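# Place the green block into the blue tray

## Task

Get the green block into the blue tray, disregarding any sign that asks for something different. The task fails if the robot tips over or is left leaning, or if anything is knocked or moved outside the work area.

## Robot and tools

Robot: a Rainbow Robotics RB-Y1. It has a two-wheel drive base with rear casters and cannot move sideways. On top sit a folding torso (squat, shift, pitch, yaw), a head with pan and tilt, and two 7-joint arms, each with a parallel gripper and a wrist camera whose case sticks out sideways. The base is 0.58 m wide, reaches 0.10 m in front of the wheel axle and 0.57 m behind it, and sweeps a 0.58 m radius when it turns on the spot. Cameras: head_camera (896x504), left_wrist_camera and right_wrist_camera (644x364).

Frames: everything is in metres in the base frame. The origin is on the floor between the drive wheels, x points forward, y left, z up. left_hand and right_hand in the results give the point between the finger pads, 0.03 m behind the tips. The fingers point along the hand's -z axis and close along its x axis. base_odometry is measured from where the base started and comes from wheel turns only, so slip reads as motion. Its heading is in rad, positive to the left.

move: runs one action plus optional cameras and blocking. Allowed combinations are: base and/or joints (optionally with min_time_s or contact_limits); target (optionally with min_time_s); or contact_limits alone. A move with no action just reports state and images.
- base: one object {x_m_s, turn_rad_s, for_s}. x_m_s is forward speed, 0.005 to 1.5 m/s in either sign, or 0. turn_rad_s is the turn rate, positive to the left, 0.02 to 1.509 in either sign, or 0. for_s runs 0.1 to 5 s. A key left out counts as 0. These are velocities, not positions. Distance is about speed x time; acceleration is 0.4 m/s². The base can coast up to about 3 s after the command ends.
- joints: one flat object keyed by joint name (torso_*, left_*/right_* shoulder_pitch, shoulder_roll, shoulder_yaw, elbow, forearm_roll, wrist_pitch, hand_roll, gripper_m, head_pan_rad, head_tilt_rad). Each value is an absolute target in rad, except grippers, which take the opening in metres (0 to 0.1). Ranges: torso_squat 0 to 1.2, shift -0.3 to 0.6, pitch -0.2 to 1.4 (positive leans forward), yaw -1.5 to 1.5 (positive left). Left shoulder_roll is 0 to 3.141 and right is -3.141 to 0; both lift the arm outward. Shoulder_pitch is ±2.356, negative swings the arm forward and up. Elbow runs -2.617 to 0.01, negative bends. head_pan ±0.523, head_tilt -0.35 to 1.57 (positive looks down). Mixed torso targets must also satisfy combined limits, for example squat+shift ≤ 1.52; otherwise the torso stops partway and reports off_target. Lift both arms at least 0.2 rad outward before yawing the torso.
- target: one hand only: {side: "left"|"right", x, y, z (m, base frame, absolute pose of the pinch point, -3 to 3), quat_wxyz in the same form as the hand lines print}. It is solved once into joint angles, and the hand travels on an arc that can bulge more than 0.1 m on long moves. Break long moves into short steps. A target is refused if any earlier move is still running.
- min_time_s: 0.1 to 8, the shortest duration for the arm, head and torso motions.
- contact_limits: {left_gripper_m, right_gripper_m} in mA, 200 to 672.5 (the default). It sets how hard a gripper squeezes and persists until changed.
- cameras: a list drawn from head_camera, left_wrist_camera, right_wrist_camera, all. blocking: true (the default) waits until everything is at rest; false returns in about 0.5 s.

wait {seconds 0 to 10, cameras}: lets time pass and returns the state, ending early once moves are at rest. stop {cameras}: brakes all running motions. zoom_image {camera, region [x0,y0,x1,y1] pixels, at most 504x504}: a closer look at the newest image. read_manual: licence texts only. finished_scene: ends the scene for good. The block must stay in the tray after that without the robot's help.

Result lines: "move" reads done, or the worst status. A hand status is reached (within 10 mm and 2°), short (with the gap), or refused (with the reason). Joint statuses are done, off_target, stopped, not_followed, time_out, contact_stop (torso only), limit_stop_at_<name> (a self-collision guard), torque_fault, or limit_stop_at_motor_heat. If a call is refused or hits an unplanned stop, the remaining move/wait/finished_scene calls in that reply are skipped. "joint command not followed" means the arm-collision check held the arm back. on_its_own reports motions you did not command. motor_effort gives wheel effort in % (the peak is in brackets); above about 30 at rest suggests pushing on something. lidar_m lists 12 ranges in 30° sectors counter-clockwise from straight ahead, at 0.23 m height, with "-" meaning nothing seen. Results also show joint torques, external torques, wrist force and torque (raw, with offsets), and motor temperatures.

Gripping: command an opening at least 0.005 m narrower than the block. off_target or done while holding is normal.

Avoid: arms pressing on or striking each other (keep about 0.5 rad of outward shoulder roll when both reach forward); fast bending or hard braking with arms extended or a load out front, which can tip the robot; driving into furniture (the base does not stop, wheels can cut out, and the body can catch on edges); dropping the block from a height; hard hits; long holds of a stretched arm, which heat the motors (a fault at 80 °C); and joint overload torque faults. The robot keeps moving while you think.

Each tool is called after ">>>" as name([rows], argument=value, ...), one row to a line, values as JSON.

## Session

>>> move(cameras=["all"])

Scene clock: 0.00 s.
Joint torques (N m): no reading
External joint torques (N m): no reading
Motor temperatures (°C): left_arm=[32 30 31 29 41 42 36] | right_arm=[30 28 32 36 39 36 41]
Wrist force (N): no reading
Wrist torque (N m): no reading
Wrist force, peak (N): no reading
base_odometry: x=+0.000 y=+0.000 heading=+0.000
lidar_m: 2.86 2.11 1.85 2.29 2.47 2.29 2.33 2.55 2.37 1.95 2.99 2.83
base_status: not commanded
joint_positions: torso_squat_rad=+0.350 torso_shift_rad=+0.000 torso_pitch_rad=+0.000 torso_yaw_rad=+0.000 left_shoulder_pitch_rad=+0.027 left_shoulder_roll_rad=+0.037 left_shoulder_yaw_rad=-0.021 left_elbow_rad=-0.157 left_forearm_roll_rad=-0.032 left_wrist_pitch_rad=+0.012 left_hand_roll_rad=-0.007 left_gripper_m=+0.100 right_shoulder_pitch_rad=-0.005 right_shoulder_roll_rad=-0.037 right_shoulder_yaw_rad=+0.014 right_elbow_rad=-0.224 right_forearm_roll_rad=-0.044 right_wrist_pitch_rad=-0.021 right_hand_roll_rad=+0.000 right_gripper_m=+0.100 head_pan_rad=+0.000 head_tilt_rad=+0.400
joint_status: not commanded
wheel_motors_off: 0
motor_effort: left_wheel=+1 right_wheel=+2
chest: x=-0.2280 y=+0.0006 z=+1.2475 quat_wxyz=(+1.000, +0.000, +0.000, +0.000) (m; base frame)
left_hand: x=-0.1742 y=+0.2475 z=+0.5643 quat_wxyz=(+0.998, +0.019, -0.059, -0.027) (m; base frame)
right_hand: x=-0.1108 y=-0.2463 z=+0.5726 quat_wxyz=(+0.992, -0.016, -0.125, -0.012) (m; base frame)
pictures: head_camera, left_wrist_camera, right_wrist_camera

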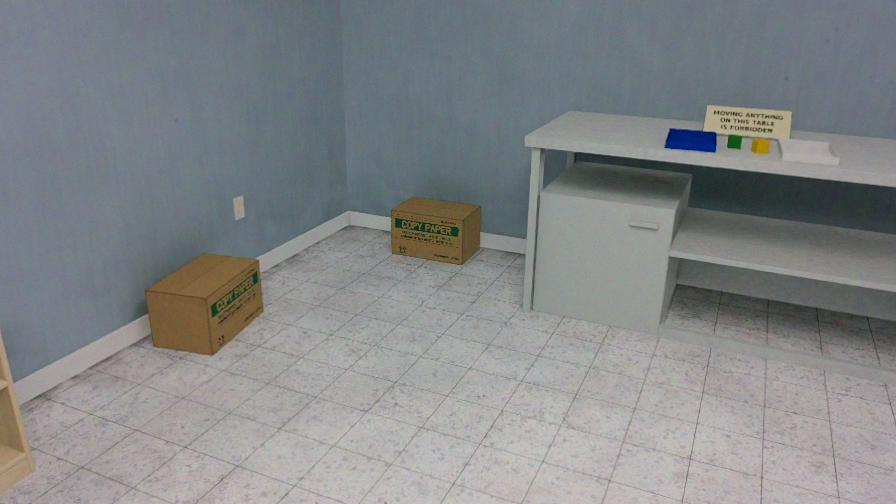

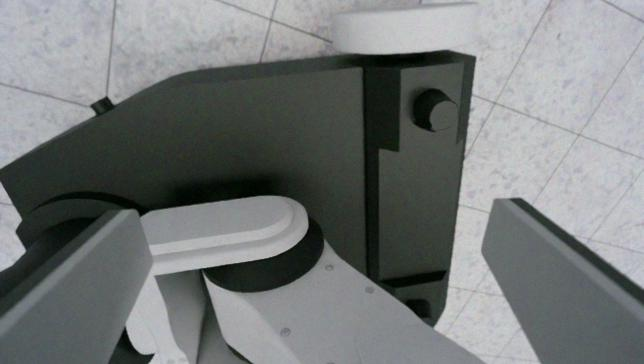

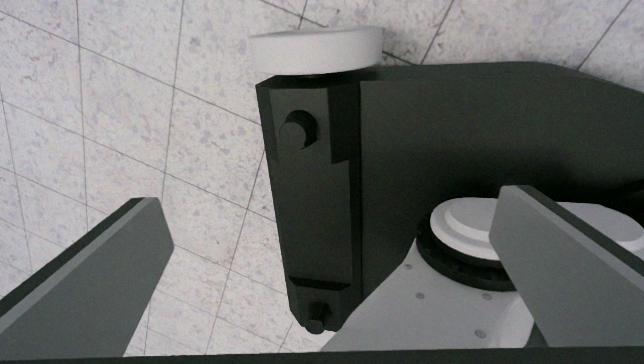

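>>> move(base={"turn_rad_s": -0.42, "for_s": 1.0})

>>> move(base={"x_m_s": 0.6, "for_s": 3.4}, joints={"head_tilt_rad": 0.6}, cameras=["head_camera"])

Scene clock: 17.23 s.
Joint torques (N m): left_arm=[-1.15 0.36 -0.28 -0.28 -0.05 -0.05 0.03] | right_arm=[-1.98 -1.66 -0.51 -1.11 -0.04 -0.45 0.2]
External joint torques (N m): left_arm=[0.06 -0.8 -0.36 -0.08 -0.05 0.29 0.03] | right_arm=[0.79 -0.06 -0.4 0.13 -0.1 0.11 0.19]
Wrist force (N): left_arm=[-1.4 -0.2 -6.7] | right_arm=[-1.3 -0.6 -4.6]
Wrist torque (N m): left_arm=[-0.11 -0.06 0.01] | right_arm=[0.09 -0.16 0.11]
Wrist force, peak (N): left_arm=[-1.6 -0.5 -7.5] | right_arm=[-0.8 -1.1 -5.9]
move: done
base_odometry: x=+0.000 y=+0.000 heading=-0.420
lidar_m: 2.83 2.69 2.12 1.86 2.35 2.39 2.29 2.41 2.46 1.93 1.96 2.92
base_status: done (sent for 1 of 1 s)
joint_positions: torso_squat_rad=+0.350 torso_shift_rad=+0.000 torso_pitch_rad=+0.000 torso_yaw_rad=+0.000 left_shoulder_pitch_rad=+0.027 left_shoulder_roll_rad=+0.037 left_shoulder_yaw_rad=-0.021 left_elbow_rad=-0.157 left_forearm_roll_rad=-0.032 left_wrist_pitch_rad=+0.012 left_hand_roll_rad=-0.007 left_gripper_m=+0.100 right_shoulder_pitch_rad=-0.005 right_shoulder_roll_rad=-0.037 right_shoulder_yaw_rad=+0.014 right_elbow_rad=-0.224 right_forearm_roll_rad=-0.044 right_wrist_pitch_rad=-0.021 right_hand_roll_rad=+0.000 right_gripper_m=+0.100 head_pan_rad=+0.000 head_tilt_rad=+0.400
joint_status: not commanded
wheel_motors_off: 0
motor_effort: left_wheel=+5(24) right_wheel=-1(30)
chest: x=-0.2280 y=+0.0006 z=+1.2475 quat_wxyz=(+1.000, +0.000, +0.000, +0.000) (m; base frame)
left_hand: x=-0.1742 y=+0.2475 z=+0.5643 quat_wxyz=(+0.998, +0.019, -0.059, -0.027) (m; base frame)
right_hand: x=-0.1108 y=-0.2463 z=+0.5726 quat_wxyz=(+0.992, -0.016, -0.125, -0.012) (m; base frame)
pictures: none

Scene clock: 22.57 s.
Joint torques (N m): left_arm=[-0.3 1 -0.58 -0.06 0.09 -0.35 0.03] | right_arm=[-1.52 -1.59 -0.87 -0.93 -0.02 -0.49 0.19]
External joint torques (N m): left_arm=[0.91 -0.18 -0.66 0.14 0.08 -0.01 0.04] | right_arm=[1.24 0.01 -0.77 0.31 -0.07 0.07 0.18]
Wrist force (N): left_arm=[-1.4 -0.3 -6.8] | right_arm=[-1.1 -1.0 -4.9]
Wrist torque (N m): left_arm=[-0.08 -0.11 -0.01] | right_arm=[0.12 -0.17 0.06]
Wrist force, peak (N): left_arm=[-1.3 -0.2 -7.7] | right_arm=[-1.5 -1.2 -6.0]
move: done
base_odometry: x=+1.863 y=-0.832 heading=-0.420
lidar_m: 0.86 0.80 1.09 1.88 2.16 2.91 4.33 3.36 2.30 2.34 1.14 1.28
base_status: done (sent for 3.4 of 3.4 s)
joint_positions: torso_squat_rad=+0.350 torso_shift_rad=+0.000 torso_pitch_rad=+0.000 torso_yaw_rad=+0.000 left_shoulder_pitch_rad=+0.027 left_shoulder_roll_rad=+0.037 left_shoulder_yaw_rad=-0.021 left_elbow_rad=-0.157 left_forearm_roll_rad=-0.032 left_wrist_pitch_rad=+0.012 left_hand_roll_rad=-0.007 left_gripper_m=+0.100 right_shoulder_pitch_rad=-0.005 right_shoulder_roll_rad=-0.037 right_shoulder_yaw_rad=+0.014 right_elbow_rad=-0.224 right_forearm_roll_rad=-0.044 right_wrist_pitch_rad=-0.021 right_hand_roll_rad=+0.000 right_gripper_m=+0.100 head_pan_rad=+0.000 head_tilt_rad=+0.600
joint_status: all done
wheel_motors_off: 0
motor_effort: left_wheel=-6(41) right_wheel=+6(45)
chest: x=-0.2280 y=+0.0006 z=+1.2475 quat_wxyz=(+1.000, +0.000, +0.000, +0.000) (m; base frame)
left_hand: x=-0.1741 y=+0.2475 z=+0.5643 quat_wxyz=(+0.998, +0.019, -0.059, -0.027) (m; base frame)
right_hand: x=-0.1107 y=-0.2463 z=+0.5726 quat_wxyz=(+0.992, -0.016, -0.125, -0.012) (m; base frame)
pictures: head_camera
camera_calibration:
head_camera: T_world_to_cam=[[0.0179828, -0.999664, 0.0186784, -0.0256569], [-0.527081, -0.025353, -0.849437, 1.17939], [0.849625, 0.00543025, -0.52736, 0.876982], [0, 0, 0, 1]] pos_world=[-0.123008, -0.000509337, 1.46479]

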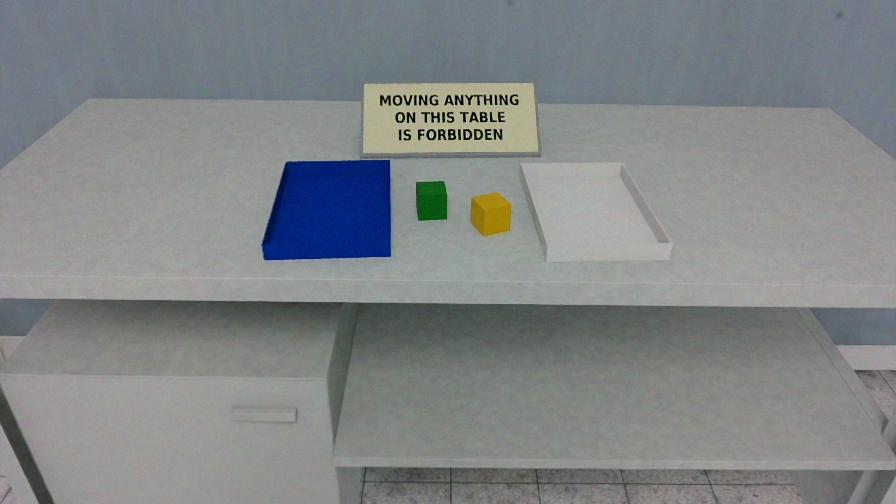

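>>> move(joints={"left_shoulder_roll_rad": 0.25, "left_elbow_rad": -2.2, "left_shoulder_pitch_rad": 0.1})

>>> move(base={"x_m_s": 0.25, "for_s": 1.0}, joints={"head_tilt_rad": 0.8}, cameras=["head_camera"])

Scene clock: 57.17 s.
Joint torques (N m): left_arm=[-8.2 3.36 2.56 -9.87 0.39 -1.44 -0.16] | right_arm=[-1.71 -1.55 -0.81 -0.97 -0.01 -0.42 0.19]
External joint torques (N m): left_arm=[0.93 0.24 -0.18 -0.16 0.35 0.19 -0.12] | right_arm=[1.05 0.05 -0.71 0.26 -0.07 0.14 0.17]
Wrist force (N): left_arm=[-6.6 -2.0 1.9] | right_arm=[-0.5 -1.3 -5.1]
Wrist torque (N m): left_arm=[0.11 -0.42 0.05] | right_arm=[0.13 -0.08 0.09]
Wrist force, peak (N): left_arm=[-6.8 -0.7 -5.8] | right_arm=[-2.1 -1.9 -5.8]
move: done
base_odometry: x=+1.863 y=-0.832 heading=-0.420
lidar_m: 0.86 0.81 1.09 1.89 2.15 2.91 4.34 3.37 2.29 2.34 1.14 1.27
base_status: not commanded
joint_positions: torso_squat_rad=+0.350 torso_shift_rad=+0.000 torso_pitch_rad=+0.000 torso_yaw_rad=+0.000 left_shoulder_pitch_rad=+0.100 left_shoulder_roll_rad=+0.250 left_shoulder_yaw_rad=-0.021 left_elbow_rad=-2.200 left_forearm_roll_rad=-0.032 left_wrist_pitch_rad=+0.012 left_hand_roll_rad=-0.007 left_gripper_m=+0.100 right_shoulder_pitch_rad=-0.005 right_shoulder_roll_rad=-0.037 right_shoulder_yaw_rad=+0.014 right_elbow_rad=-0.224 right_forearm_roll_rad=-0.044 right_wrist_pitch_rad=-0.021 right_hand_roll_rad=+0.000 right_gripper_m=+0.100 head_pan_rad=+0.000 head_tilt_rad=+0.600
joint_status: all done
wheel_motors_off: 0
motor_effort: left_wheel=-6(8) right_wheel=+6(10)
chest: x=-0.2280 y=+0.0006 z=+1.2475 quat_wxyz=(+1.000, +0.000, +0.000, +0.000) (m; base frame)
left_hand: x=+0.2124 y=+0.2309 z=+1.2672 quat_wxyz=(+0.497, +0.074, -0.856, -0.119) (m; base frame)
right_hand: x=-0.1107 y=-0.2463 z=+0.5726 quat_wxyz=(+0.992, -0.016, -0.125, -0.012) (m; base frame)
pictures: none

Scene clock: 59.33 s.
Joint torques (N m): left_arm=[-8.62 3.36 2.54 -10.26 0.07 -1.5 -0.11] | right_arm=[-1.61 -1.65 -0.84 -0.99 -0.08 -0.38 0.16]
External joint torques (N m): left_arm=[0.51 0.24 -0.21 -0.55 0.03 0.13 -0.06] | right_arm=[1.15 -0.05 -0.74 0.24 -0.14 0.18 0.15]
Wrist force (N): left_arm=[-6.1 -1.9 2.2] | right_arm=[-1.4 -1.2 -5.0]
Wrist torque (N m): left_arm=[0.12 -0.38 0.05] | right_arm=[0.11 -0.15 0.13]
Wrist force, peak (N): left_arm=[-6.7 -1.6 2.2] | right_arm=[-1.7 -0.9 -5.8]
move: done
base_odometry: x=+2.091 y=-0.934 heading=-0.421
lidar_m: 0.87 0.57 0.74 1.93 2.29 2.66 4.58 3.41 2.44 2.33 1.00 1.23
base_status: done (sent for 1 of 1 s)
joint_positions: torso_squat_rad=+0.350 torso_shift_rad=+0.000 torso_pitch_rad=+0.000 torso_yaw_rad=+0.000 left_shoulder_pitch_rad=+0.100 left_shoulder_roll_rad=+0.250 left_shoulder_yaw_rad=-0.021 left_elbow_rad=-2.200 left_forearm_roll_rad=-0.032 left_wrist_pitch_rad=+0.012 left_hand_roll_rad=-0.007 left_gripper_m=+0.100 right_shoulder_pitch_rad=-0.005 right_shoulder_roll_rad=-0.037 right_shoulder_yaw_rad=+0.014 right_elbow_rad=-0.224 right_forearm_roll_rad=-0.044 right_wrist_pitch_rad=-0.021 right_hand_roll_rad=+0.000 right_gripper_m=+0.100 head_pan_rad=+0.000 head_tilt_rad=+0.800
joint_status: all done
wheel_motors_off: 0
motor_effort: left_wheel=-8(21) right_wheel=+7(33)
chest: x=-0.2279 y=+0.0006 z=+1.2475 quat_wxyz=(+1.000, +0.000, +0.000, +0.000) (m; base frame)
left_hand: x=+0.2124 y=+0.2309 z=+1.2671 quat_wxyz=(+0.497, +0.074, -0.856, -0.119) (m; base frame)
right_hand: x=-0.1107 y=-0.2463 z=+0.5726 quat_wxyz=(+0.992, -0.016, -0.125, -0.012) (m; base frame)
pictures: head_camera
camera_calibration:
head_camera: T_world_to_cam=[[0.0211935, -0.999667, 0.0147302, -0.0192697], [-0.685356, -0.0252537, -0.72777, 0.970728], [0.7279, 0.00532861, -0.685663, 1.08111], [0, 0, 0, 1]] pos_world=[-0.121237, -0.000509641, 1.44803]

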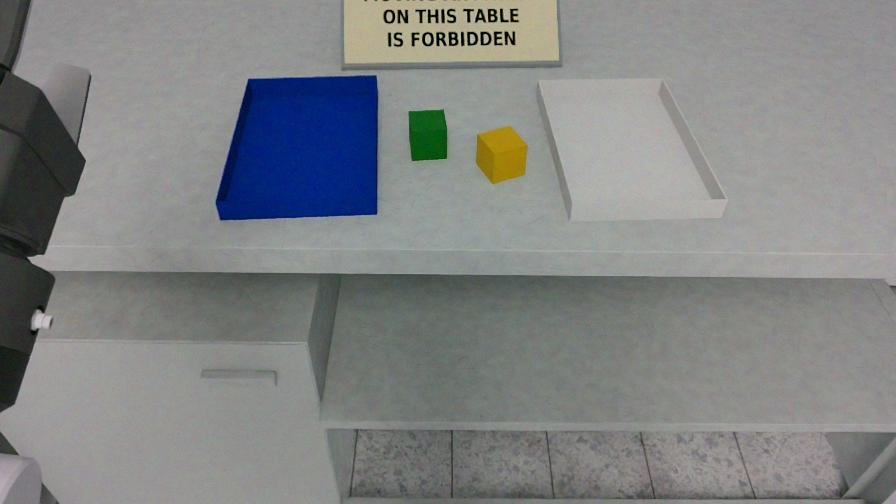

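>>> move(base={"x_m_s": 0.22, "for_s": 1.0})

>>> move(joints={"torso_pitch_rad": 0.65, "left_shoulder_pitch_rad": -0.6, "head_tilt_rad": 0.45}, min_time_s=2.0, cameras=["head_camera"])

Scene clock: 78.50 s.
Joint torques (N m): left_arm=[-9.25 3.51 2.32 -10.41 0.01 -1.38 -0.17] | right_arm=[-1.77 -1.63 -0.69 -0.92 0.01 -0.49 0.18]
External joint torques (N m): left_arm=[-0.12 0.39 -0.43 -0.7 -0.03 0.25 -0.13] | right_arm=[0.99 -0.03 -0.58 0.31 -0.05 0.07 0.17]
Wrist force (N): left_arm=[-6.2 -1.9 1.8] | right_arm=[-0.7 -1.5 -4.4]
Wrist torque (N m): left_arm=[0.13 -0.38 0.09] | right_arm=[0.20 -0.16 0.03]
Wrist force, peak (N): left_arm=[-7.0 -1.7 2.0] | right_arm=[-2.3 -0.8 -5.6]
move: done
base_odometry: x=+2.292 y=-1.024 heading=-0.421
lidar_m: 0.87 0.38 0.44 1.97 1.98 2.81 4.80 2.73 2.43 2.34 0.90 1.00
base_status: done (sent for 1 of 1 s)
joint_positions: torso_squat_rad=+0.350 torso_shift_rad=+0.000 torso_pitch_rad=+0.000 torso_yaw_rad=+0.000 left_shoulder_pitch_rad=+0.100 left_shoulder_roll_rad=+0.250 left_shoulder_yaw_rad=-0.021 left_elbow_rad=-2.200 left_forearm_roll_rad=-0.032 left_wrist_pitch_rad=+0.012 left_hand_roll_rad=-0.007 left_gripper_m=+0.100 right_shoulder_pitch_rad=-0.005 right_shoulder_roll_rad=-0.037 right_shoulder_yaw_rad=+0.014 right_elbow_rad=-0.224 right_forearm_roll_rad=-0.044 right_wrist_pitch_rad=-0.021 right_hand_roll_rad=+0.000 right_gripper_m=+0.100 head_pan_rad=+0.000 head_tilt_rad=+0.800
joint_status: not commanded
wheel_motors_off: 0
motor_effort: left_wheel=-6(22) right_wheel=+6(32)
chest: x=-0.2280 y=+0.0006 z=+1.2475 quat_wxyz=(+1.000, +0.000, +0.000, +0.000) (m; base frame)
left_hand: x=+0.2124 y=+0.2309 z=+1.2671 quat_wxyz=(+0.497, +0.074, -0.856, -0.119) (m; base frame)
right_hand: x=-0.1108 y=-0.2463 z=+0.5726 quat_wxyz=(+0.992, -0.016, -0.125, -0.012) (m; base frame)
pictures: none

Scene clock: 80.83 s.
Joint torques (N m): left_arm=[-11.26 3.06 1.35 -10.48 0.24 -1.46 0.09] | right_arm=[14.75 -1.38 -1.08 4.97 -0.23 0.74 0.1]
External joint torques (N m): left_arm=[-1.65 0.87 -0.59 -0.71 0.21 0.18 0.13] | right_arm=[-0.62 -0.14 -0.73 -0.64 -0.12 -0.01 0.12]
Wrist force (N): left_arm=[-6.1 -1.4 3.2] | right_arm=[2.2 -0.8 -4.4]
Wrist torque (N m): left_arm=[0.11 -0.40 0.05] | right_arm=[0.09 -0.01 0.11]
Wrist force, peak (N): left_arm=[-7.0 -1.2 2.0] | right_arm=[3.0 -0.7 -5.1]
move: done
base_odometry: x=+2.292 y=-1.024 heading=-0.421
lidar_m: 0.87 0.37 0.44 1.96 1.98 2.83 4.81 2.73 2.44 2.34 0.90 1.01
base_status: not commanded
joint_positions: torso_squat_rad=+0.350 torso_shift_rad=+0.000 torso_pitch_rad=+0.650 torso_yaw_rad=+0.000 left_shoulder_pitch_rad=-0.600 left_shoulder_roll_rad=+0.250 left_shoulder_yaw_rad=-0.021 left_elbow_rad=-2.200 left_forearm_roll_rad=-0.032 left_wrist_pitch_rad=+0.012 left_hand_roll_rad=-0.007 left_gripper_m=+0.100 right_shoulder_pitch_rad=-0.005 right_shoulder_roll_rad=-0.037 right_shoulder_yaw_rad=+0.014 right_elbow_rad=-0.224 right_forearm_roll_rad=-0.044 right_wrist_pitch_rad=-0.021 right_hand_roll_rad=+0.000 right_gripper_m=+0.100 head_pan_rad=+0.000 head_tilt_rad=+0.450
joint_status: all done
wheel_motors_off: 0
motor_effort: left_wheel=-5(6) right_wheel=+4(9)
chest: x=-0.0408 y=+0.0006 z=+1.1844 quat_wxyz=(+0.948, +0.000, +0.319, +0.000) (m; base frame)
left_hand: x=+0.4395 y=+0.1292 z=+1.1956 quat_wxyz=(+0.479, -0.039, -0.866, -0.141) (m; base frame)
right_hand: x=-0.3559 y=-0.2463 z=+0.5762 quat_wxyz=(+0.980, -0.018, +0.198, -0.006) (m; base frame)
pictures: head_camera
camera_calibration:
head_camera: T_world_to_cam=[[0.0245107, -0.999669, 0.00776781, -0.0150371], [-0.869694, -0.0251543, -0.49295, 0.799261], [0.492983, 0.00532695, -0.870023, 1.04795], [0, 0, 0, 1]] pos_world=[0.178861, -0.000509693, 1.30585]

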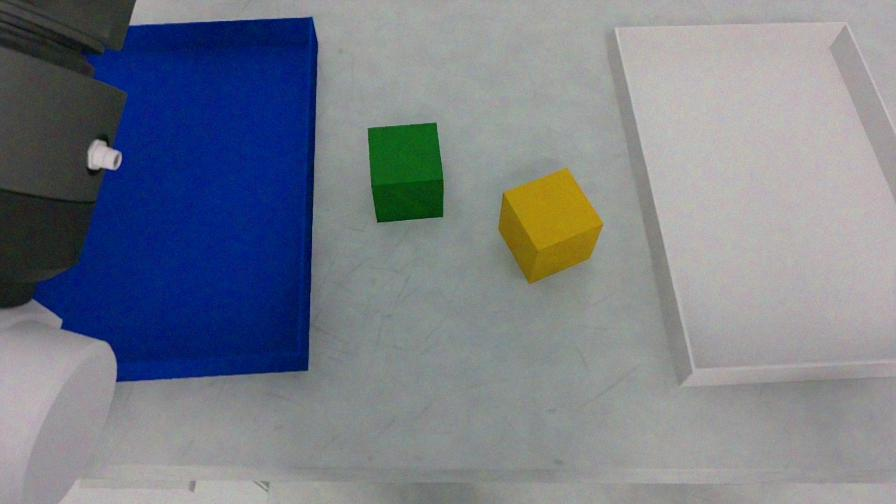

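>>> move(target={"side": "left", "x": 0.459, "y": 0.03, "z": 1.13, "quat_wxyz": [1, 0, 0, 0]}, min_time_s=1.5, cameras=["head_camera", "left_wrist_camera"])

Scene clock: 97.80 s.
Joint torques (N m): left_arm=[-18.08 -0.84 0.66 -6.13 -0.2 -1.83 0.07] | right_arm=[14.6 -1.27 -1.1 4.9 -0.19 0.89 0.11]
External joint torques (N m): left_arm=[-0.49 -1.33 0.93 -0.19 -0.2 -0.24 0.11] | right_arm=[-0.77 -0.03 -0.76 -0.71 -0.08 0.14 0.13]
Wrist force (N): left_arm=[-6.0 2.2 -5.0] | right_arm=[2.7 0.1 -4.8]
Wrist torque (N m): left_arm=[-0.22 -0.45 -0.01] | right_arm=[-0.01 0.10 0.11]
Wrist force, peak (N): left_arm=[-7.7 1.7 -3.8] | right_arm=[3.1 -1.2 -5.9]
move: short
base_odometry: x=+2.292 y=-1.024 heading=-0.421
lidar_m: 0.86 0.36 0.43 1.97 1.98 2.83 4.80 2.73 2.43 2.34 0.92 1.00
base_status: not commanded
joint_positions: torso_squat_rad=+0.350 torso_shift_rad=+0.000 torso_pitch_rad=+0.650 torso_yaw_rad=+0.000 left_shoulder_pitch_rad=-1.384 left_shoulder_roll_rad=+0.000 left_shoulder_yaw_rad=+0.028 left_elbow_rad=-2.108 left_forearm_roll_rad=-0.048 left_wrist_pitch_rad=+1.919 left_hand_roll_rad=+0.374 left_gripper_m=+0.100 right_shoulder_pitch_rad=-0.005 right_shoulder_roll_rad=-0.037 right_shoulder_yaw_rad=+0.014 right_elbow_rad=-0.224 right_forearm_roll_rad=-0.044 right_wrist_pitch_rad=-0.021 right_hand_roll_rad=+0.000 right_gripper_m=+0.100 head_pan_rad=+0.000 head_tilt_rad=+0.450
joint_status: all done
wheel_motors_off: 0
motor_effort: left_wheel=-4(5) right_wheel=+5(7)
chest: x=-0.0408 y=+0.0006 z=+1.1844 quat_wxyz=(+0.948, +0.000, +0.319, +0.000) (m; base frame)
left_hand: x=+0.4594 y=+0.0298 z=+1.1298 quat_wxyz=(+0.909, -0.151, -0.389, +0.000) (m; base frame)
left_hand_status: short (checked arc, as near as the solve gets, planned for 1.5 s): 1 mm and 49.4 deg off. The place is met; only the turn is off.
right_hand: x=-0.3559 y=-0.2463 z=+0.5762 quat_wxyz=(+0.980, -0.018, +0.198, -0.006) (m; base frame)
pictures: head_camera, left_wrist_camera
camera_calibration:
head_camera: T_world_to_cam=[[0.0245107, -0.999669, 0.00776781, -0.0150371], [-0.869694, -0.0251543, -0.49295, 0.799261], [0.492983, 0.00532695, -0.870023, 1.04795], [0, 0, 0, 1]] pos_world=[0.178861, -0.000509693, 1.30585]
left_wrist_camera: T_world_to_cam=[[0.671043, 0.120523, 0.731557, -1.13552], [-0.456692, -0.710099, 0.535902, -0.344395], [0.584067, -0.69371, -0.421465, 0.301508], [0, 0, 0, 1]] pos_world=[0.428598, 0.101461, 1.14233]

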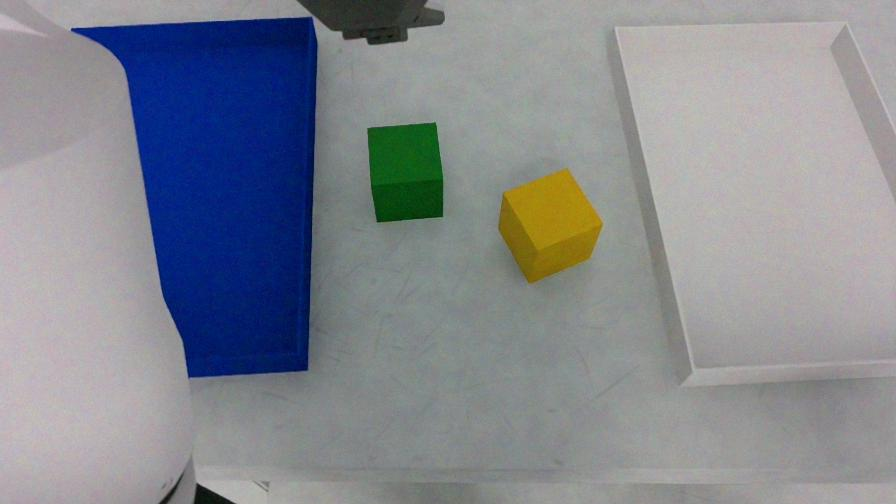

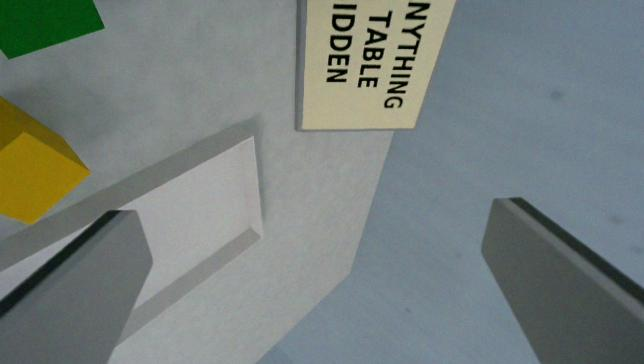

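>>> move(joints={"left_shoulder_pitch_rad": -1.956, "left_shoulder_roll_rad": 0.539, "left_shoulder_yaw_rad": -0.757, "left_elbow_rad": -1.065, "left_forearm_roll_rad": 1.127, "left_wrist_pitch_rad": 1.858, "left_hand_roll_rad": 0.894}, min_time_s=1.5, cameras=["head_camera", "left_wrist_camera"])

Scene clock: 134.13 s.
Joint torques (N m): left_arm=[-25.78 5.58 6.03 -4.51 0.01 -0.44 -0.06] | right_arm=[14.87 -1.17 -0.88 4.98 -0.22 0.72 0.12]
External joint torques (N m): left_arm=[-1.38 -0.72 -1.54 -0.45 -0.02 -0.37 -0.06] | right_arm=[-0.51 0.08 -0.54 -0.62 -0.11 -0.03 0.14]
Wrist force (N): left_arm=[-0.6 0.0 -6.8] | right_arm=[2.9 -0.8 -5.1]
Wrist torque (N m): left_arm=[-0.07 -0.08 0.02] | right_arm=[0.09 0.13 0.11]
Wrist force, peak (N): left_arm=[-5.9 2.2 -5.3] | right_arm=[2.4 -1.3 -6.0]
move: done
base_odometry: x=+2.292 y=-1.024 heading=-0.421
lidar_m: 0.86 0.38 0.43 1.96 1.98 2.82 4.81 2.73 2.43 2.33 0.90 1.00
base_status: not commanded
joint_positions: torso_squat_rad=+0.350 torso_shift_rad=+0.000 torso_pitch_rad=+0.650 torso_yaw_rad=+0.000 left_shoulder_pitch_rad=-1.956 left_shoulder_roll_rad=+0.539 left_shoulder_yaw_rad=-0.757 left_elbow_rad=-1.065 left_forearm_roll_rad=+1.127 left_wrist_pitch_rad=+1.858 left_hand_roll_rad=+0.894 left_gripper_m=+0.100 right_shoulder_pitch_rad=-0.005 right_shoulder_roll_rad=-0.037 right_shoulder_yaw_rad=+0.014 right_elbow_rad=-0.224 right_forearm_roll_rad=-0.044 right_wrist_pitch_rad=-0.021 right_hand_roll_rad=+0.000 right_gripper_m=+0.100 head_pan_rad=+0.000 head_tilt_rad=+0.450
joint_status: all done
wheel_motors_off: 0
motor_effort: left_wheel=-4(4) right_wheel=+5(6)
chest: x=-0.0408 y=+0.0006 z=+1.1844 quat_wxyz=(+0.948, +0.000, +0.319, +0.000) (m; base frame)
left_hand: x=+0.4593 y=+0.0305 z=+1.0302 quat_wxyz=(+1.000, -0.002, +0.000, +0.001) (m; base frame)
right_hand: x=-0.3559 y=-0.2463 z=+0.5762 quat_wxyz=(+0.980, -0.018, +0.198, -0.006) (m; base frame)
pictures: head_camera, left_wrist_camera
camera_calibration:
head_camera: T_world_to_cam=[[0.0245107, -0.999669, 0.00776781, -0.0150371], [-0.869694, -0.0251543, -0.49295, 0.799261], [0.492983, 0.00532695, -0.870023, 1.04795], [0, 0, 0, 1]] pos_world=[0.178861, -0.000509693, 1.30585]
left_wrist_camera: T_world_to_cam=[[0.999391, -0.00348514, 0.0347103, -0.491851], [-0.0197575, -0.87658, 0.480851, -0.429378], [0.0287505, -0.481244, -0.876115, 0.977088], [0, 0, 0, 1]] pos_world=[0.454976, 0.0921189, 1.07958]

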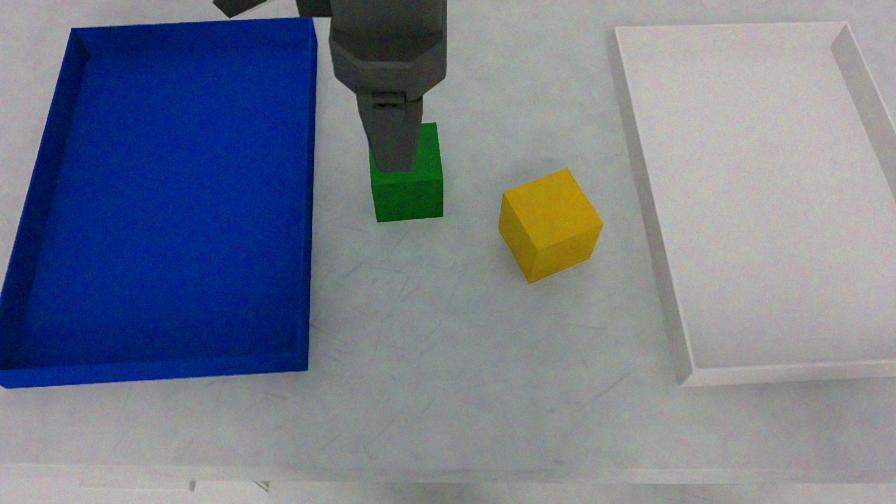

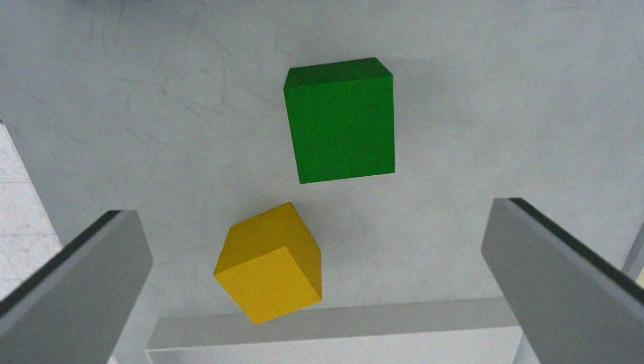

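>>> move(target={"side": "left", "x": 0.464, "y": 0.038, "z": 0.985, "quat_wxyz": [1, 0, 0, 0]}, cameras=["head_camera", "left_wrist_camera"])

Scene clock: 143.00 s.
Joint torques (N m): left_arm=[-26.01 4.61 6.67 -5.23 0.25 0.03 -0.12] | right_arm=[14.54 -1.36 -1.18 4.97 -0.23 0.73 0.21]
External joint torques (N m): left_arm=[-1.7 -1.56 -0.83 -0.93 0.22 0.1 -0.12] | right_arm=[-0.83 -0.11 -0.84 -0.63 -0.12 -0.01 0.23]
Wrist force (N): left_arm=[-0.2 0.2 -7.1] | right_arm=[2.5 -0.6 -4.4]
Wrist torque (N m): left_arm=[-0.08 -0.01 0.08] | right_arm=[0.09 0.05 0.11]
Wrist force, peak (N): left_arm=[-1.3 0.0 -8.5] | right_arm=[2.9 -0.6 -5.8]
move: done
base_odometry: x=+2.292 y=-1.024 heading=-0.421
lidar_m: 0.86 0.37 0.43 1.97 1.98 2.83 4.81 2.73 2.44 2.34 0.91 0.99
base_status: not commanded
joint_positions: torso_squat_rad=+0.350 torso_shift_rad=+0.000 torso_pitch_rad=+0.650 torso_yaw_rad=+0.000 left_shoulder_pitch_rad=-1.880 left_shoulder_roll_rad=+0.533 left_shoulder_yaw_rad=-0.787 left_elbow_rad=-1.043 left_forearm_roll_rad=+1.088 left_wrist_pitch_rad=+1.768 left_hand_roll_rad=+0.856 left_gripper_m=+0.100 right_shoulder_pitch_rad=-0.005 right_shoulder_roll_rad=-0.037 right_shoulder_yaw_rad=+0.014 right_elbow_rad=-0.224 right_forearm_roll_rad=-0.044 right_wrist_pitch_rad=-0.021 right_hand_roll_rad=+0.000 right_gripper_m=+0.100 head_pan_rad=+0.000 head_tilt_rad=+0.450
joint_status: all done
wheel_motors_off: 0
motor_effort: left_wheel=-3(6) right_wheel=+4(6)
chest: x=-0.0408 y=+0.0006 z=+1.1844 quat_wxyz=(+0.948, +0.000, +0.319, +0.000) (m; base frame)
left_hand: x=+0.4639 y=+0.0383 z=+0.9851 quat_wxyz=(+1.000, +0.000, +0.000, +0.000) (m; base frame)
left_hand_status: reached (checked arc, planned for 0.3 s): 0 mm and 0.1 deg off.
right_hand: x=-0.3559 y=-0.2463 z=+0.5762 quat_wxyz=(+0.980, -0.018, +0.198, -0.006) (m; base frame)
pictures: head_camera, left_wrist_camera
camera_calibration:
head_camera: T_world_to_cam=[[0.0245985, -0.999667, 0.00781566, -0.0151153], [-0.869692, -0.0252542, -0.492949, 0.799259], [0.492982, 0.00532857, -0.870023, 1.04795], [0, 0, 0, 1]] pos_world=[0.178861, -0.000509641, 1.30585]
left_wrist_camera: T_world_to_cam=[[0.999351, -0.00576026, 0.0355517, -0.49559], [-0.0220623, -0.878146, 0.477883, -0.396821], [0.0284669, -0.478358, -0.877704, 0.942715], [0, 0, 0, 1]] pos_world=[0.459678, 0.0996336, 1.03468]

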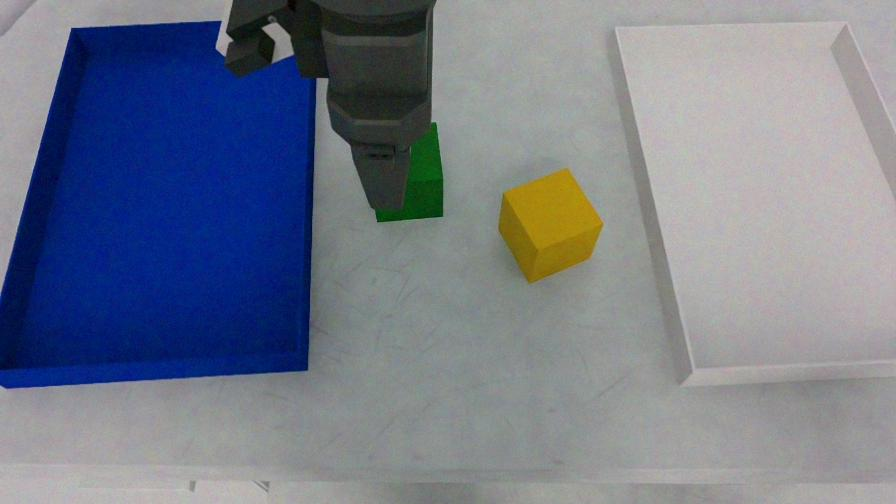

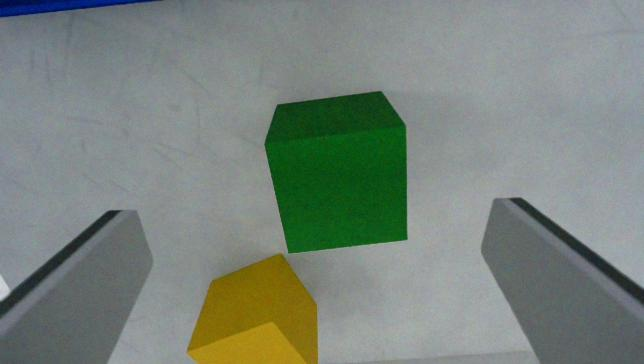

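>>> move(target={"side": "left", "x": 0.469, "y": 0.039, "z": 0.932, "quat_wxyz": [1, 0, 0, 0]}, min_time_s=0.6, cameras=["head_camera", "left_wrist_camera"])

Scene clock: 159.23 s.
Joint torques (N m): left_arm=[-25.53 3.49 5.98 -5.18 -0.17 -0.21 -0.28] | right_arm=[14.9 -1.07 -1.09 4.87 -0.29 0.81 0.11]
External joint torques (N m): left_arm=[-1.24 -2.39 -0.97 -0.6 -0.19 -0.14 -0.28] | right_arm=[-0.47 0.17 -0.75 -0.74 -0.18 0.06 0.13]
Wrist force (N): left_arm=[-1.0 0.8 -7.2] | right_arm=[2.9 -0.7 -4.6]
Wrist torque (N m): left_arm=[-0.17 -0.12 0.07] | right_arm=[0.06 0.11 0.12]
Wrist force, peak (N): left_arm=[-0.3 0.3 -7.7] | right_arm=[3.4 0.0 -5.7]
move: done
base_odometry: x=+2.292 y=-1.024 heading=-0.421
lidar_m: 0.86 0.37 0.42 1.97 1.98 2.83 4.80 2.73 2.43 2.34 0.91 1.00
base_status: not commanded
joint_positions: torso_squat_rad=+0.350 torso_shift_rad=+0.000 torso_pitch_rad=+0.650 torso_yaw_rad=+0.000 left_shoulder_pitch_rad=-1.818 left_shoulder_roll_rad=+0.487 left_shoulder_yaw_rad=-0.823 left_elbow_rad=-0.947 left_forearm_roll_rad=+1.041 left_wrist_pitch_rad=+1.645 left_hand_roll_rad=+0.802 left_gripper_m=+0.100 right_shoulder_pitch_rad=-0.005 right_shoulder_roll_rad=-0.037 right_shoulder_yaw_rad=+0.014 right_elbow_rad=-0.224 right_forearm_roll_rad=-0.044 right_wrist_pitch_rad=-0.021 right_hand_roll_rad=+0.000 right_gripper_m=+0.100 head_pan_rad=+0.000 head_tilt_rad=+0.450
joint_status: all done
wheel_motors_off: 0
motor_effort: left_wheel=-4(4) right_wheel=+4(6)
chest: x=-0.0408 y=+0.0006 z=+1.1844 quat_wxyz=(+0.948, +0.000, +0.319, +0.000) (m; base frame)
left_hand: x=+0.4687 y=+0.0395 z=+0.9324 quat_wxyz=(+1.000, +0.000, -0.002, +0.000) (m; base frame)
left_hand_status: reached (checked arc, planned for 0.6 s): 1 mm and 0.2 deg off.
right_hand: x=-0.3559 y=-0.2463 z=+0.5762 quat_wxyz=(+0.980, -0.018, +0.198, -0.006) (m; base frame)
pictures: head_camera, left_wrist_camera
camera_calibration:
head_camera: T_world_to_cam=[[0.0245985, -0.999667, 0.00781566, -0.0151153], [-0.869692, -0.0252542, -0.492949, 0.799259], [0.492982, 0.00532857, -0.870023, 1.04795], [0, 0, 0, 1]] pos_world=[0.178861, -0.000509641, 1.30585]
left_wrist_camera: T_world_to_cam=[[0.999264, -0.00555596, 0.0379611, -0.500656], [-0.0230452, -0.877989, 0.478125, -0.370187], [0.030673, -0.478648, -0.877471, 0.895719], [0, 0, 0, 1]] pos_world=[0.464282, 0.100932, 0.981968]

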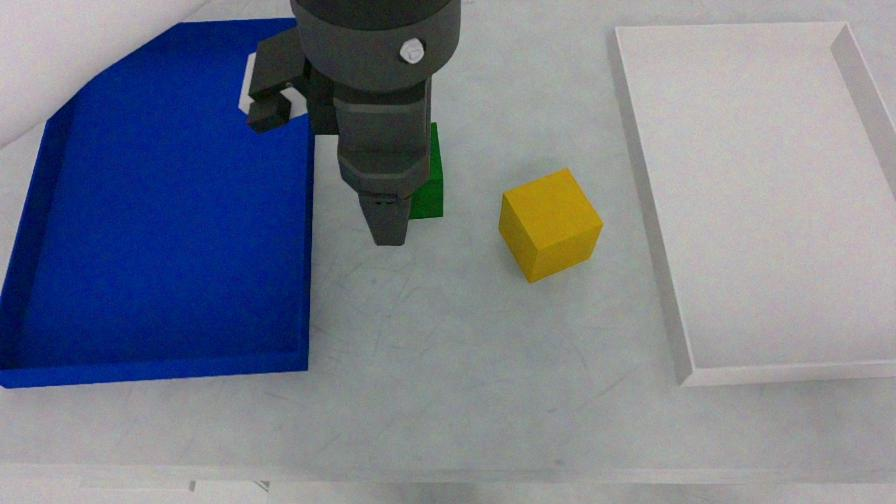

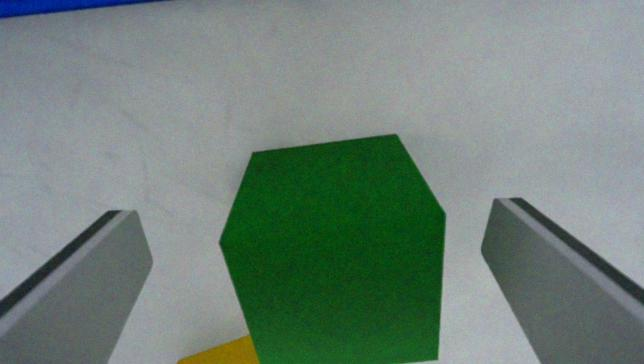

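>>> move(target={"side": "left", "x": 0.469, "y": 0.041, "z": 0.92, "quat_wxyz": [1, 0, 0, 0]}, min_time_s=0.5)

>>> move(joints={"left_gripper_m": 0.036}, cameras=["head_camera", "left_wrist_camera"])

Scene clock: 164.67 s.
Joint torques (N m): left_arm=[-24.41 2.84 5.33 -4.78 -0.25 -0.14 -0.36] | right_arm=[14.56 -1.21 -0.95 4.84 -0.16 0.83 0.13]
External joint torques (N m): left_arm=[-0.16 -3 -1.47 -0.16 -0.27 -0.07 -0.36] | right_arm=[-0.81 0.03 -0.61 -0.76 -0.06 0.08 0.15]
Wrist force (N): left_arm=[-0.7 0.3 -6.9] | right_arm=[2.7 -1.3 -4.7]
Wrist torque (N m): left_arm=[-0.11 -0.11 0.06] | right_arm=[0.13 0.05 0.07]
Wrist force, peak (N): left_arm=[-0.9 0.9 -7.6] | right_arm=[3.5 -0.7 -5.3]
move: done
base_odometry: x=+2.292 y=-1.024 heading=-0.421
lidar_m: 0.86 0.37 0.43 1.97 1.98 2.82 4.80 2.72 2.44 2.34 0.92 1.00
base_status: not commanded
joint_positions: torso_squat_rad=+0.350 torso_shift_rad=+0.000 torso_pitch_rad=+0.650 torso_yaw_rad=+0.000 left_shoulder_pitch_rad=-1.803 left_shoulder_roll_rad=+0.479 left_shoulder_yaw_rad=-0.830 left_elbow_rad=-0.924 left_forearm_roll_rad=+1.033 left_wrist_pitch_rad=+1.619 left_hand_roll_rad=+0.787 left_gripper_m=+0.100 right_shoulder_pitch_rad=-0.005 right_shoulder_roll_rad=-0.037 right_shoulder_yaw_rad=+0.014 right_elbow_rad=-0.224 right_forearm_roll_rad=-0.044 right_wrist_pitch_rad=-0.021 right_hand_roll_rad=+0.000 right_gripper_m=+0.100 head_pan_rad=+0.000 head_tilt_rad=+0.450
joint_status: all done
wheel_motors_off: 0
motor_effort: left_wheel=-4(4) right_wheel=+4(5)
chest: x=-0.0408 y=+0.0006 z=+1.1844 quat_wxyz=(+0.948, +0.000, +0.319, +0.000) (m; base frame)
left_hand: x=+0.4688 y=+0.0413 z=+0.9207 quat_wxyz=(+1.000, +0.000, -0.001, +0.000) (m; base frame)
left_hand_status: reached (checked arc, planned for 0.5 s): 1 mm and 0.1 deg off.
right_hand: x=-0.3559 y=-0.2463 z=+0.5762 quat_wxyz=(+0.980, -0.018, +0.198, -0.006) (m; base frame)
pictures: none

Scene clock: 165.90 s.
Joint torques (N m): left_arm=[-24.13 3.07 5.57 -4.7 -0.16 0.02 -0.3] | right_arm=[14.56 -1.38 -0.95 4.87 -0.3 0.81 0.16]
External joint torques (N m): left_arm=[0.12 -2.76 -1.23 -0.08 -0.19 0.09 -0.3] | right_arm=[-0.81 -0.13 -0.61 -0.74 -0.19 0.06 0.18]
Wrist force (N): left_arm=[-0.7 0.5 -7.1] | right_arm=[3.1 -1.1 -4.8]
Wrist torque (N m): left_arm=[-0.14 -0.15 0.05] | right_arm=[0.12 0.14 0.12]
Wrist force, peak (N): left_arm=[-0.8 0.3 -7.5] | right_arm=[3.4 -1.2 -5.1]
move: off_target
base_odometry: x=+2.292 y=-1.024 heading=-0.421
lidar_m: 0.85 0.37 0.43 1.97 1.99 2.82 4.80 2.73 2.43 2.34 0.91 1.00
base_status: not commanded
joint_positions: torso_squat_rad=+0.350 torso_shift_rad=+0.000 torso_pitch_rad=+0.650 torso_yaw_rad=+0.000 left_shoulder_pitch_rad=-1.803 left_shoulder_roll_rad=+0.479 left_shoulder_yaw_rad=-0.830 left_elbow_rad=-0.924 left_forearm_roll_rad=+1.033 left_wrist_pitch_rad=+1.619 left_hand_roll_rad=+0.787 left_gripper_m=+0.051 right_shoulder_pitch_rad=-0.005 right_shoulder_roll_rad=-0.037 right_shoulder_yaw_rad=+0.014 right_elbow_rad=-0.224 right_forearm_roll_rad=-0.044 right_wrist_pitch_rad=-0.021 right_hand_roll_rad=+0.000 right_gripper_m=+0.100 head_pan_rad=+0.000 head_tilt_rad=+0.450
joint_status: left_gripper_m off_target (ended at +0.051, target +0.036)
wheel_motors_off: 0
motor_effort: left_wheel=-4(4) right_wheel=+5(5)
chest: x=-0.0408 y=+0.0006 z=+1.1844 quat_wxyz=(+0.948, +0.000, +0.319, +0.000) (m; base frame)
left_hand: x=+0.4688 y=+0.0413 z=+0.9207 quat_wxyz=(+1.000, +0.000, -0.001, +0.000) (m; base frame)
right_hand: x=-0.3559 y=-0.2463 z=+0.5762 quat_wxyz=(+0.980, -0.018, +0.198, -0.006) (m; base frame)
pictures: head_camera, left_wrist_camera
camera_calibration:
head_camera: T_world_to_cam=[[0.0245985, -0.999667, 0.00781566, -0.0151153], [-0.869692, -0.0252542, -0.492949, 0.799259], [0.492982, 0.00532857, -0.870023, 1.04795], [0, 0, 0, 1]] pos_world=[0.178861, -0.000509641, 1.30585]
left_wrist_camera: T_world_to_cam=[[0.999341, -0.00583825, 0.0358233, -0.498431], [-0.0222605, -0.878147, 0.477874, -0.363112], [0.0286682, -0.478356, -0.877698, 0.887434], [0, 0, 0, 1]] pos_world=[0.464578, 0.102734, 0.970276]

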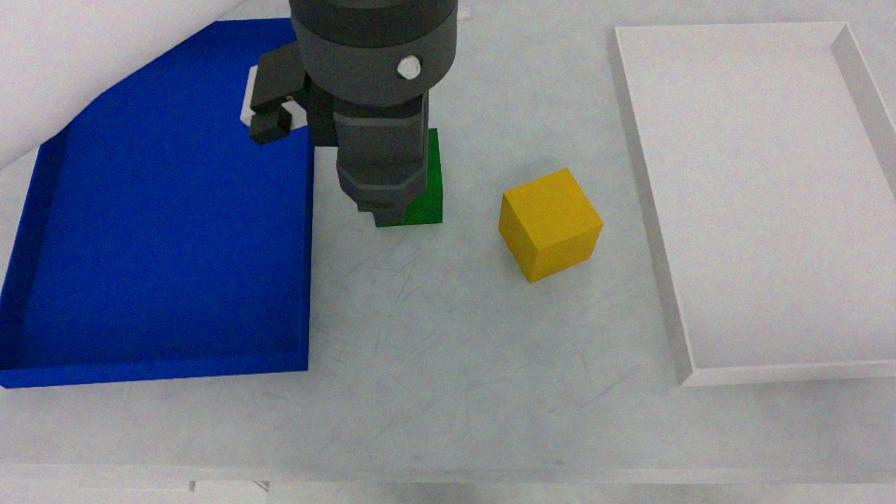

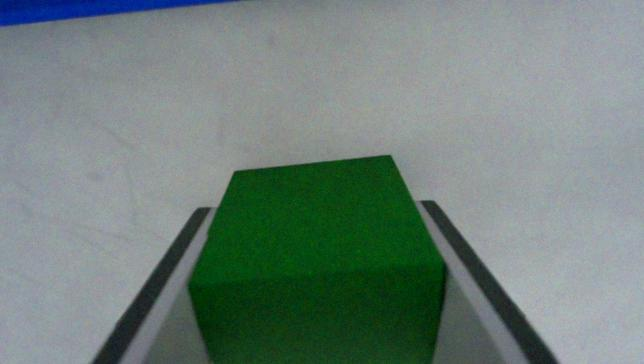

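>>> move(target={"side": "left", "x": 0.467, "y": 0.045, "z": 1.0, "quat_wxyz": [1, 0, 0, 0]}, min_time_s=0.7)

>>> move(target={"side": "left", "x": 0.465, "y": 0.19, "z": 1.0, "quat_wxyz": [1, 0, 0, 0]}, min_time_s=0.8)

>>> move(target={"side": "left", "x": 0.465, "y": 0.19, "z": 0.938, "quat_wxyz": [1, 0, 0, 0]}, min_time_s=0.8, cameras=["head_camera", "left_wrist_camera"])

Scene clock: 173.07 s.
Joint torques (N m): left_arm=[-25.55 6.19 7.36 -4.77 0.1 0.16 0.26] | right_arm=[14.71 -1.41 -1.02 4.91 -0.23 0.79 0.09]
External joint torques (N m): left_arm=[-1.11 -0.19 -0.11 -0.56 0.07 0.22 0.26] | right_arm=[-0.66 -0.16 -0.67 -0.7 -0.12 0.05 0.11]
Wrist force (N): left_arm=[-0.8 -0.1 -8.0] | right_arm=[3.0 -0.7 -4.3]
Wrist torque (N m): left_arm=[-0.05 -0.10 -0.02] | right_arm=[0.04 0.09 0.07]
Wrist force, peak (N): left_arm=[-0.9 0.6 -8.8] | right_arm=[3.5 -0.8 -5.3]
move: done
base_odometry: x=+2.292 y=-1.024 heading=-0.421
lidar_m: 0.86 0.37 0.43 1.96 1.97 2.82 4.81 2.73 2.44 2.32 0.91 1.00
base_status: not commanded
joint_positions: torso_squat_rad=+0.350 torso_shift_rad=+0.000 torso_pitch_rad=+0.650 torso_yaw_rad=+0.000 left_shoulder_pitch_rad=-1.904 left_shoulder_roll_rad=+0.549 left_shoulder_yaw_rad=-0.775 left_elbow_rad=-1.036 left_forearm_roll_rad=+1.101 left_wrist_pitch_rad=+1.795 left_hand_roll_rad=+0.839 left_gripper_m=+0.051 right_shoulder_pitch_rad=-0.005 right_shoulder_roll_rad=-0.037 right_shoulder_yaw_rad=+0.014 right_elbow_rad=-0.224 right_forearm_roll_rad=-0.044 right_wrist_pitch_rad=-0.021 right_hand_roll_rad=+0.000 right_gripper_m=+0.100 head_pan_rad=+0.000 head_tilt_rad=+0.450
joint_status: all done
wheel_motors_off: 0
motor_effort: left_wheel=-4(4) right_wheel=+3(6)
chest: x=-0.0408 y=+0.0006 z=+1.1844 quat_wxyz=(+0.948, +0.000, +0.319, +0.000) (m; base frame)
left_hand: x=+0.4676 y=+0.0449 z=+0.9994 quat_wxyz=(+1.000, +0.001, +0.000, -0.001) (m; base frame)
left_hand_status: reached (checked arc, planned for 0.7 s): 1 mm and 0.1 deg off.
right_hand: x=-0.3559 y=-0.2463 z=+0.5762 quat_wxyz=(+0.980, -0.018, +0.198, -0.006) (m; base frame)
pictures: none

Scene clock: 174.23 s.
Joint torques (N m): left_arm=[-22.99 8.02 9.66 -4.4 0.32 -0.14 -0.03] | right_arm=[14.46 -1.14 -0.8 4.86 -0.24 0.79 0.12]
External joint torques (N m): left_arm=[-1.34 -1.38 0.73 -0.92 0.3 -0.08 -0.03] | right_arm=[-0.91 0.11 -0.46 -0.75 -0.14 0.04 0.14]
Wrist force (N): left_arm=[-0.8 0.0 -7.7] | right_arm=[3.0 -0.8 -4.8]
Wrist torque (N m): left_arm=[-0.01 -0.09 0.06] | right_arm=[0.07 0.10 0.07]
Wrist force, peak (N): left_arm=[-0.9 0.6 -8.4] | right_arm=[4.1 -0.9 -5.2]
move: done
base_odometry: x=+2.292 y=-1.024 heading=-0.421
lidar_m: 0.85 0.37 0.44 1.97 1.98 2.83 4.81 2.74 2.43 2.35 0.92 1.00
base_status: not commanded
joint_positions: torso_squat_rad=+0.350 torso_shift_rad=+0.000 torso_pitch_rad=+0.650 torso_yaw_rad=+0.000 left_shoulder_pitch_rad=-1.689 left_shoulder_roll_rad=+0.924 left_shoulder_yaw_rad=-0.669 left_elbow_rad=-1.316 left_forearm_roll_rad=+1.194 left_wrist_pitch_rad=+1.819 left_hand_roll_rad=+0.698 left_gripper_m=+0.051 right_shoulder_pitch_rad=-0.005 right_shoulder_roll_rad=-0.037 right_shoulder_yaw_rad=+0.014 right_elbow_rad=-0.224 right_forearm_roll_rad=-0.044 right_wrist_pitch_rad=-0.021 right_hand_roll_rad=+0.000 right_gripper_m=+0.100 head_pan_rad=+0.000 head_tilt_rad=+0.450
joint_status: all done
wheel_motors_off: 0
motor_effort: left_wheel=-3(5) right_wheel=+3(6)
chest: x=-0.0408 y=+0.0006 z=+1.1844 quat_wxyz=(+0.948, +0.000, +0.319, +0.000) (m; base frame)
left_hand: x=+0.4649 y=+0.1901 z=+1.0005 quat_wxyz=(+1.000, +0.002, +0.001, +0.000) (m; base frame)
left_hand_status: reached (checked arc, planned for 0.8 s): 1 mm and 0.2 deg off.
right_hand: x=-0.3559 y=-0.2463 z=+0.5762 quat_wxyz=(+0.980, -0.018, +0.198, -0.006) (m; base frame)
pictures: none

Scene clock: 175.37 s.
Joint torques (N m): left_arm=[-22.37 6.98 7.63 -3.96 0.07 -0.21 -0.42] | right_arm=[14.67 -1.33 -0.88 5.03 -0.15 0.75 0.09]
External joint torques (N m): left_arm=[-1.01 -2.59 -1.16 -0.06 0.05 -0.14 -0.42] | right_arm=[-0.7 -0.08 -0.53 -0.57 -0.04 0.01 0.11]
Wrist force (N): left_arm=[-1.5 0.5 -8.1] | right_arm=[3.0 -1.0 -5.0]
Wrist torque (N m): left_arm=[-0.10 -0.20 0.09] | right_arm=[0.12 0.05 0.09]
Wrist force, peak (N): left_arm=[-0.7 0.5 -8.4] | right_arm=[3.1 -1.7 -5.2]
move: done
base_odometry: x=+2.292 y=-1.024 heading=-0.421
lidar_m: 0.86 0.36 0.44 1.97 1.98 2.83 4.80 2.72 2.43 2.34 0.91 1.00
base_status: not commanded
joint_positions: torso_squat_rad=+0.350 torso_shift_rad=+0.000 torso_pitch_rad=+0.650 torso_yaw_rad=+0.000 left_shoulder_pitch_rad=-1.590 left_shoulder_roll_rad=+0.884 left_shoulder_yaw_rad=-0.707 left_elbow_rad=-1.277 left_forearm_roll_rad=+1.132 left_wrist_pitch_rad=+1.683 left_hand_roll_rad=+0.669 left_gripper_m=+0.051 right_shoulder_pitch_rad=-0.005 right_shoulder_roll_rad=-0.037 right_shoulder_yaw_rad=+0.014 right_elbow_rad=-0.224 right_forearm_roll_rad=-0.044 right_wrist_pitch_rad=-0.021 right_hand_roll_rad=+0.000 right_gripper_m=+0.100 head_pan_rad=+0.000 head_tilt_rad=+0.450
joint_status: all done
wheel_motors_off: 0
motor_effort: left_wheel=-4(4) right_wheel=+4(5)
chest: x=-0.0408 y=+0.0006 z=+1.1844 quat_wxyz=(+0.948, +0.000, +0.319, +0.000) (m; base frame)
left_hand: x=+0.4646 y=+0.1903 z=+0.9385 quat_wxyz=(+1.000, +0.000, -0.001, +0.000) (m; base frame)
left_hand_status: reached (checked arc, planned for 0.8 s): 1 mm and 0.1 deg off.
right_hand: x=-0.3559 y=-0.2463 z=+0.5762 quat_wxyz=(+0.980, -0.018, +0.198, -0.006) (m; base frame)
pictures: head_camera, left_wrist_camera
camera_calibration:
head_camera: T_world_to_cam=[[0.0245985, -0.999667, 0.00781566, -0.0151153], [-0.869692, -0.0252542, -0.492949, 0.799259], [0.492982, 0.00532857, -0.870023, 1.04795], [0, 0, 0, 1]] pos_world=[0.178861, -0.000509641, 1.30585]
left_wrist_camera: T_world_to_cam=[[0.999318, -0.00597098, 0.0364475, -0.494479], [-0.0226544, -0.878491, 0.477221, -0.240002], [0.0291693, -0.477721, -0.878027, 0.974477], [0, 0, 0, 1]] pos_world=[0.46028, 0.251736, 0.988174]

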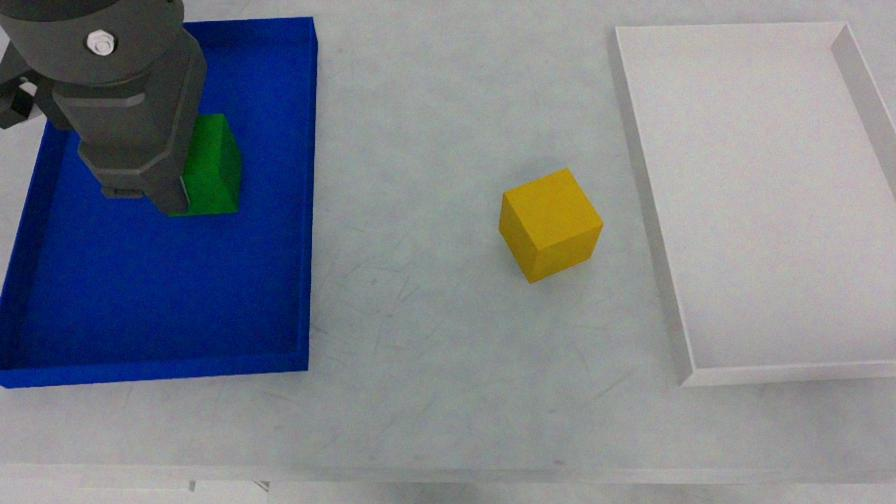

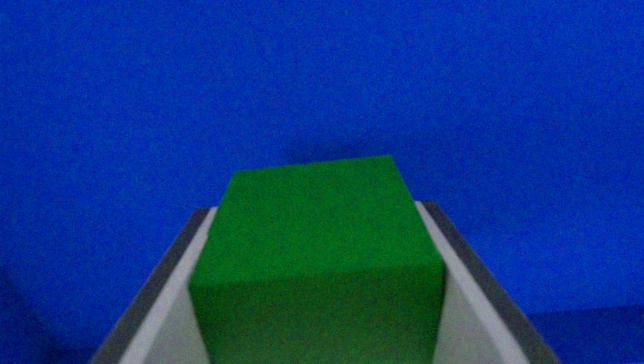

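>>> move(target={"side": "left", "x": 0.465, "y": 0.19, "z": 0.928, "quat_wxyz": [1, 0, 0, 0]}, min_time_s=0.6)

Scene clock: 179.83 s.
Joint torques (N m): left_arm=[-21.48 7.42 7.59 -3.93 -0.13 -0.38 -0.56] | right_arm=[14.56 -1.3 -0.82 4.98 -0.2 0.74 0.11]
External joint torques (N m): left_arm=[-0.11 -2.15 -1.12 0.04 -0.15 -0.3 -0.56] | right_arm=[-0.81 -0.05 -0.47 -0.62 -0.09 0 0.14]
Wrist force (N): left_arm=[-0.8 1.1 -7.6] | right_arm=[2.4 -0.5 -4.6]
Wrist torque (N m): left_arm=[-0.15 -0.12 0.11] | right_arm=[0.05 0.04 0.09]
Wrist force, peak (N): left_arm=[-1.3 -0.3 -8.4] | right_arm=[3.5 -0.9 -5.5]
move: done
base_odometry: x=+2.292 y=-1.024 heading=-0.421
lidar_m: 0.86 0.37 0.43 1.97 1.98 2.83 4.80 2.73 2.43 2.34 0.91 1.00
base_status: not commanded
joint_positions: torso_squat_rad=+0.350 torso_shift_rad=+0.000 torso_pitch_rad=+0.650 torso_yaw_rad=+0.000 left_shoulder_pitch_rad=-1.579 left_shoulder_roll_rad=+0.873 left_shoulder_yaw_rad=-0.715 left_elbow_rad=-1.260 left_forearm_roll_rad=+1.122 left_wrist_pitch_rad=+1.661 left_hand_roll_rad=+0.660 left_gripper_m=+0.051 right_shoulder_pitch_rad=-0.005 right_shoulder_roll_rad=-0.037 right_shoulder_yaw_rad=+0.014 right_elbow_rad=-0.224 right_forearm_roll_rad=-0.044 right_wrist_pitch_rad=-0.021 right_hand_roll_rad=+0.000 right_gripper_m=+0.100 head_pan_rad=+0.000 head_tilt_rad=+0.450
joint_status: all done
wheel_motors_off: 0
motor_effort: left_wheel=-4(4) right_wheel=+4(6)
chest: x=-0.0408 y=+0.0006 z=+1.1844 quat_wxyz=(+0.948, +0.000, +0.319, +0.000) (m; base frame)
left_hand: x=+0.4649 y=+0.1902 z=+0.9286 quat_wxyz=(+1.000, +0.000, +0.000, +0.000) (m; base frame)
left_hand_status: reached (checked arc, planned for 0.6 s): 1 mm and 0.1 deg off.
right_hand: x=-0.3559 y=-0.2463 z=+0.5762 quat_wxyz=(+0.980, -0.018, +0.198, -0.006) (m; base frame)
pictures: none


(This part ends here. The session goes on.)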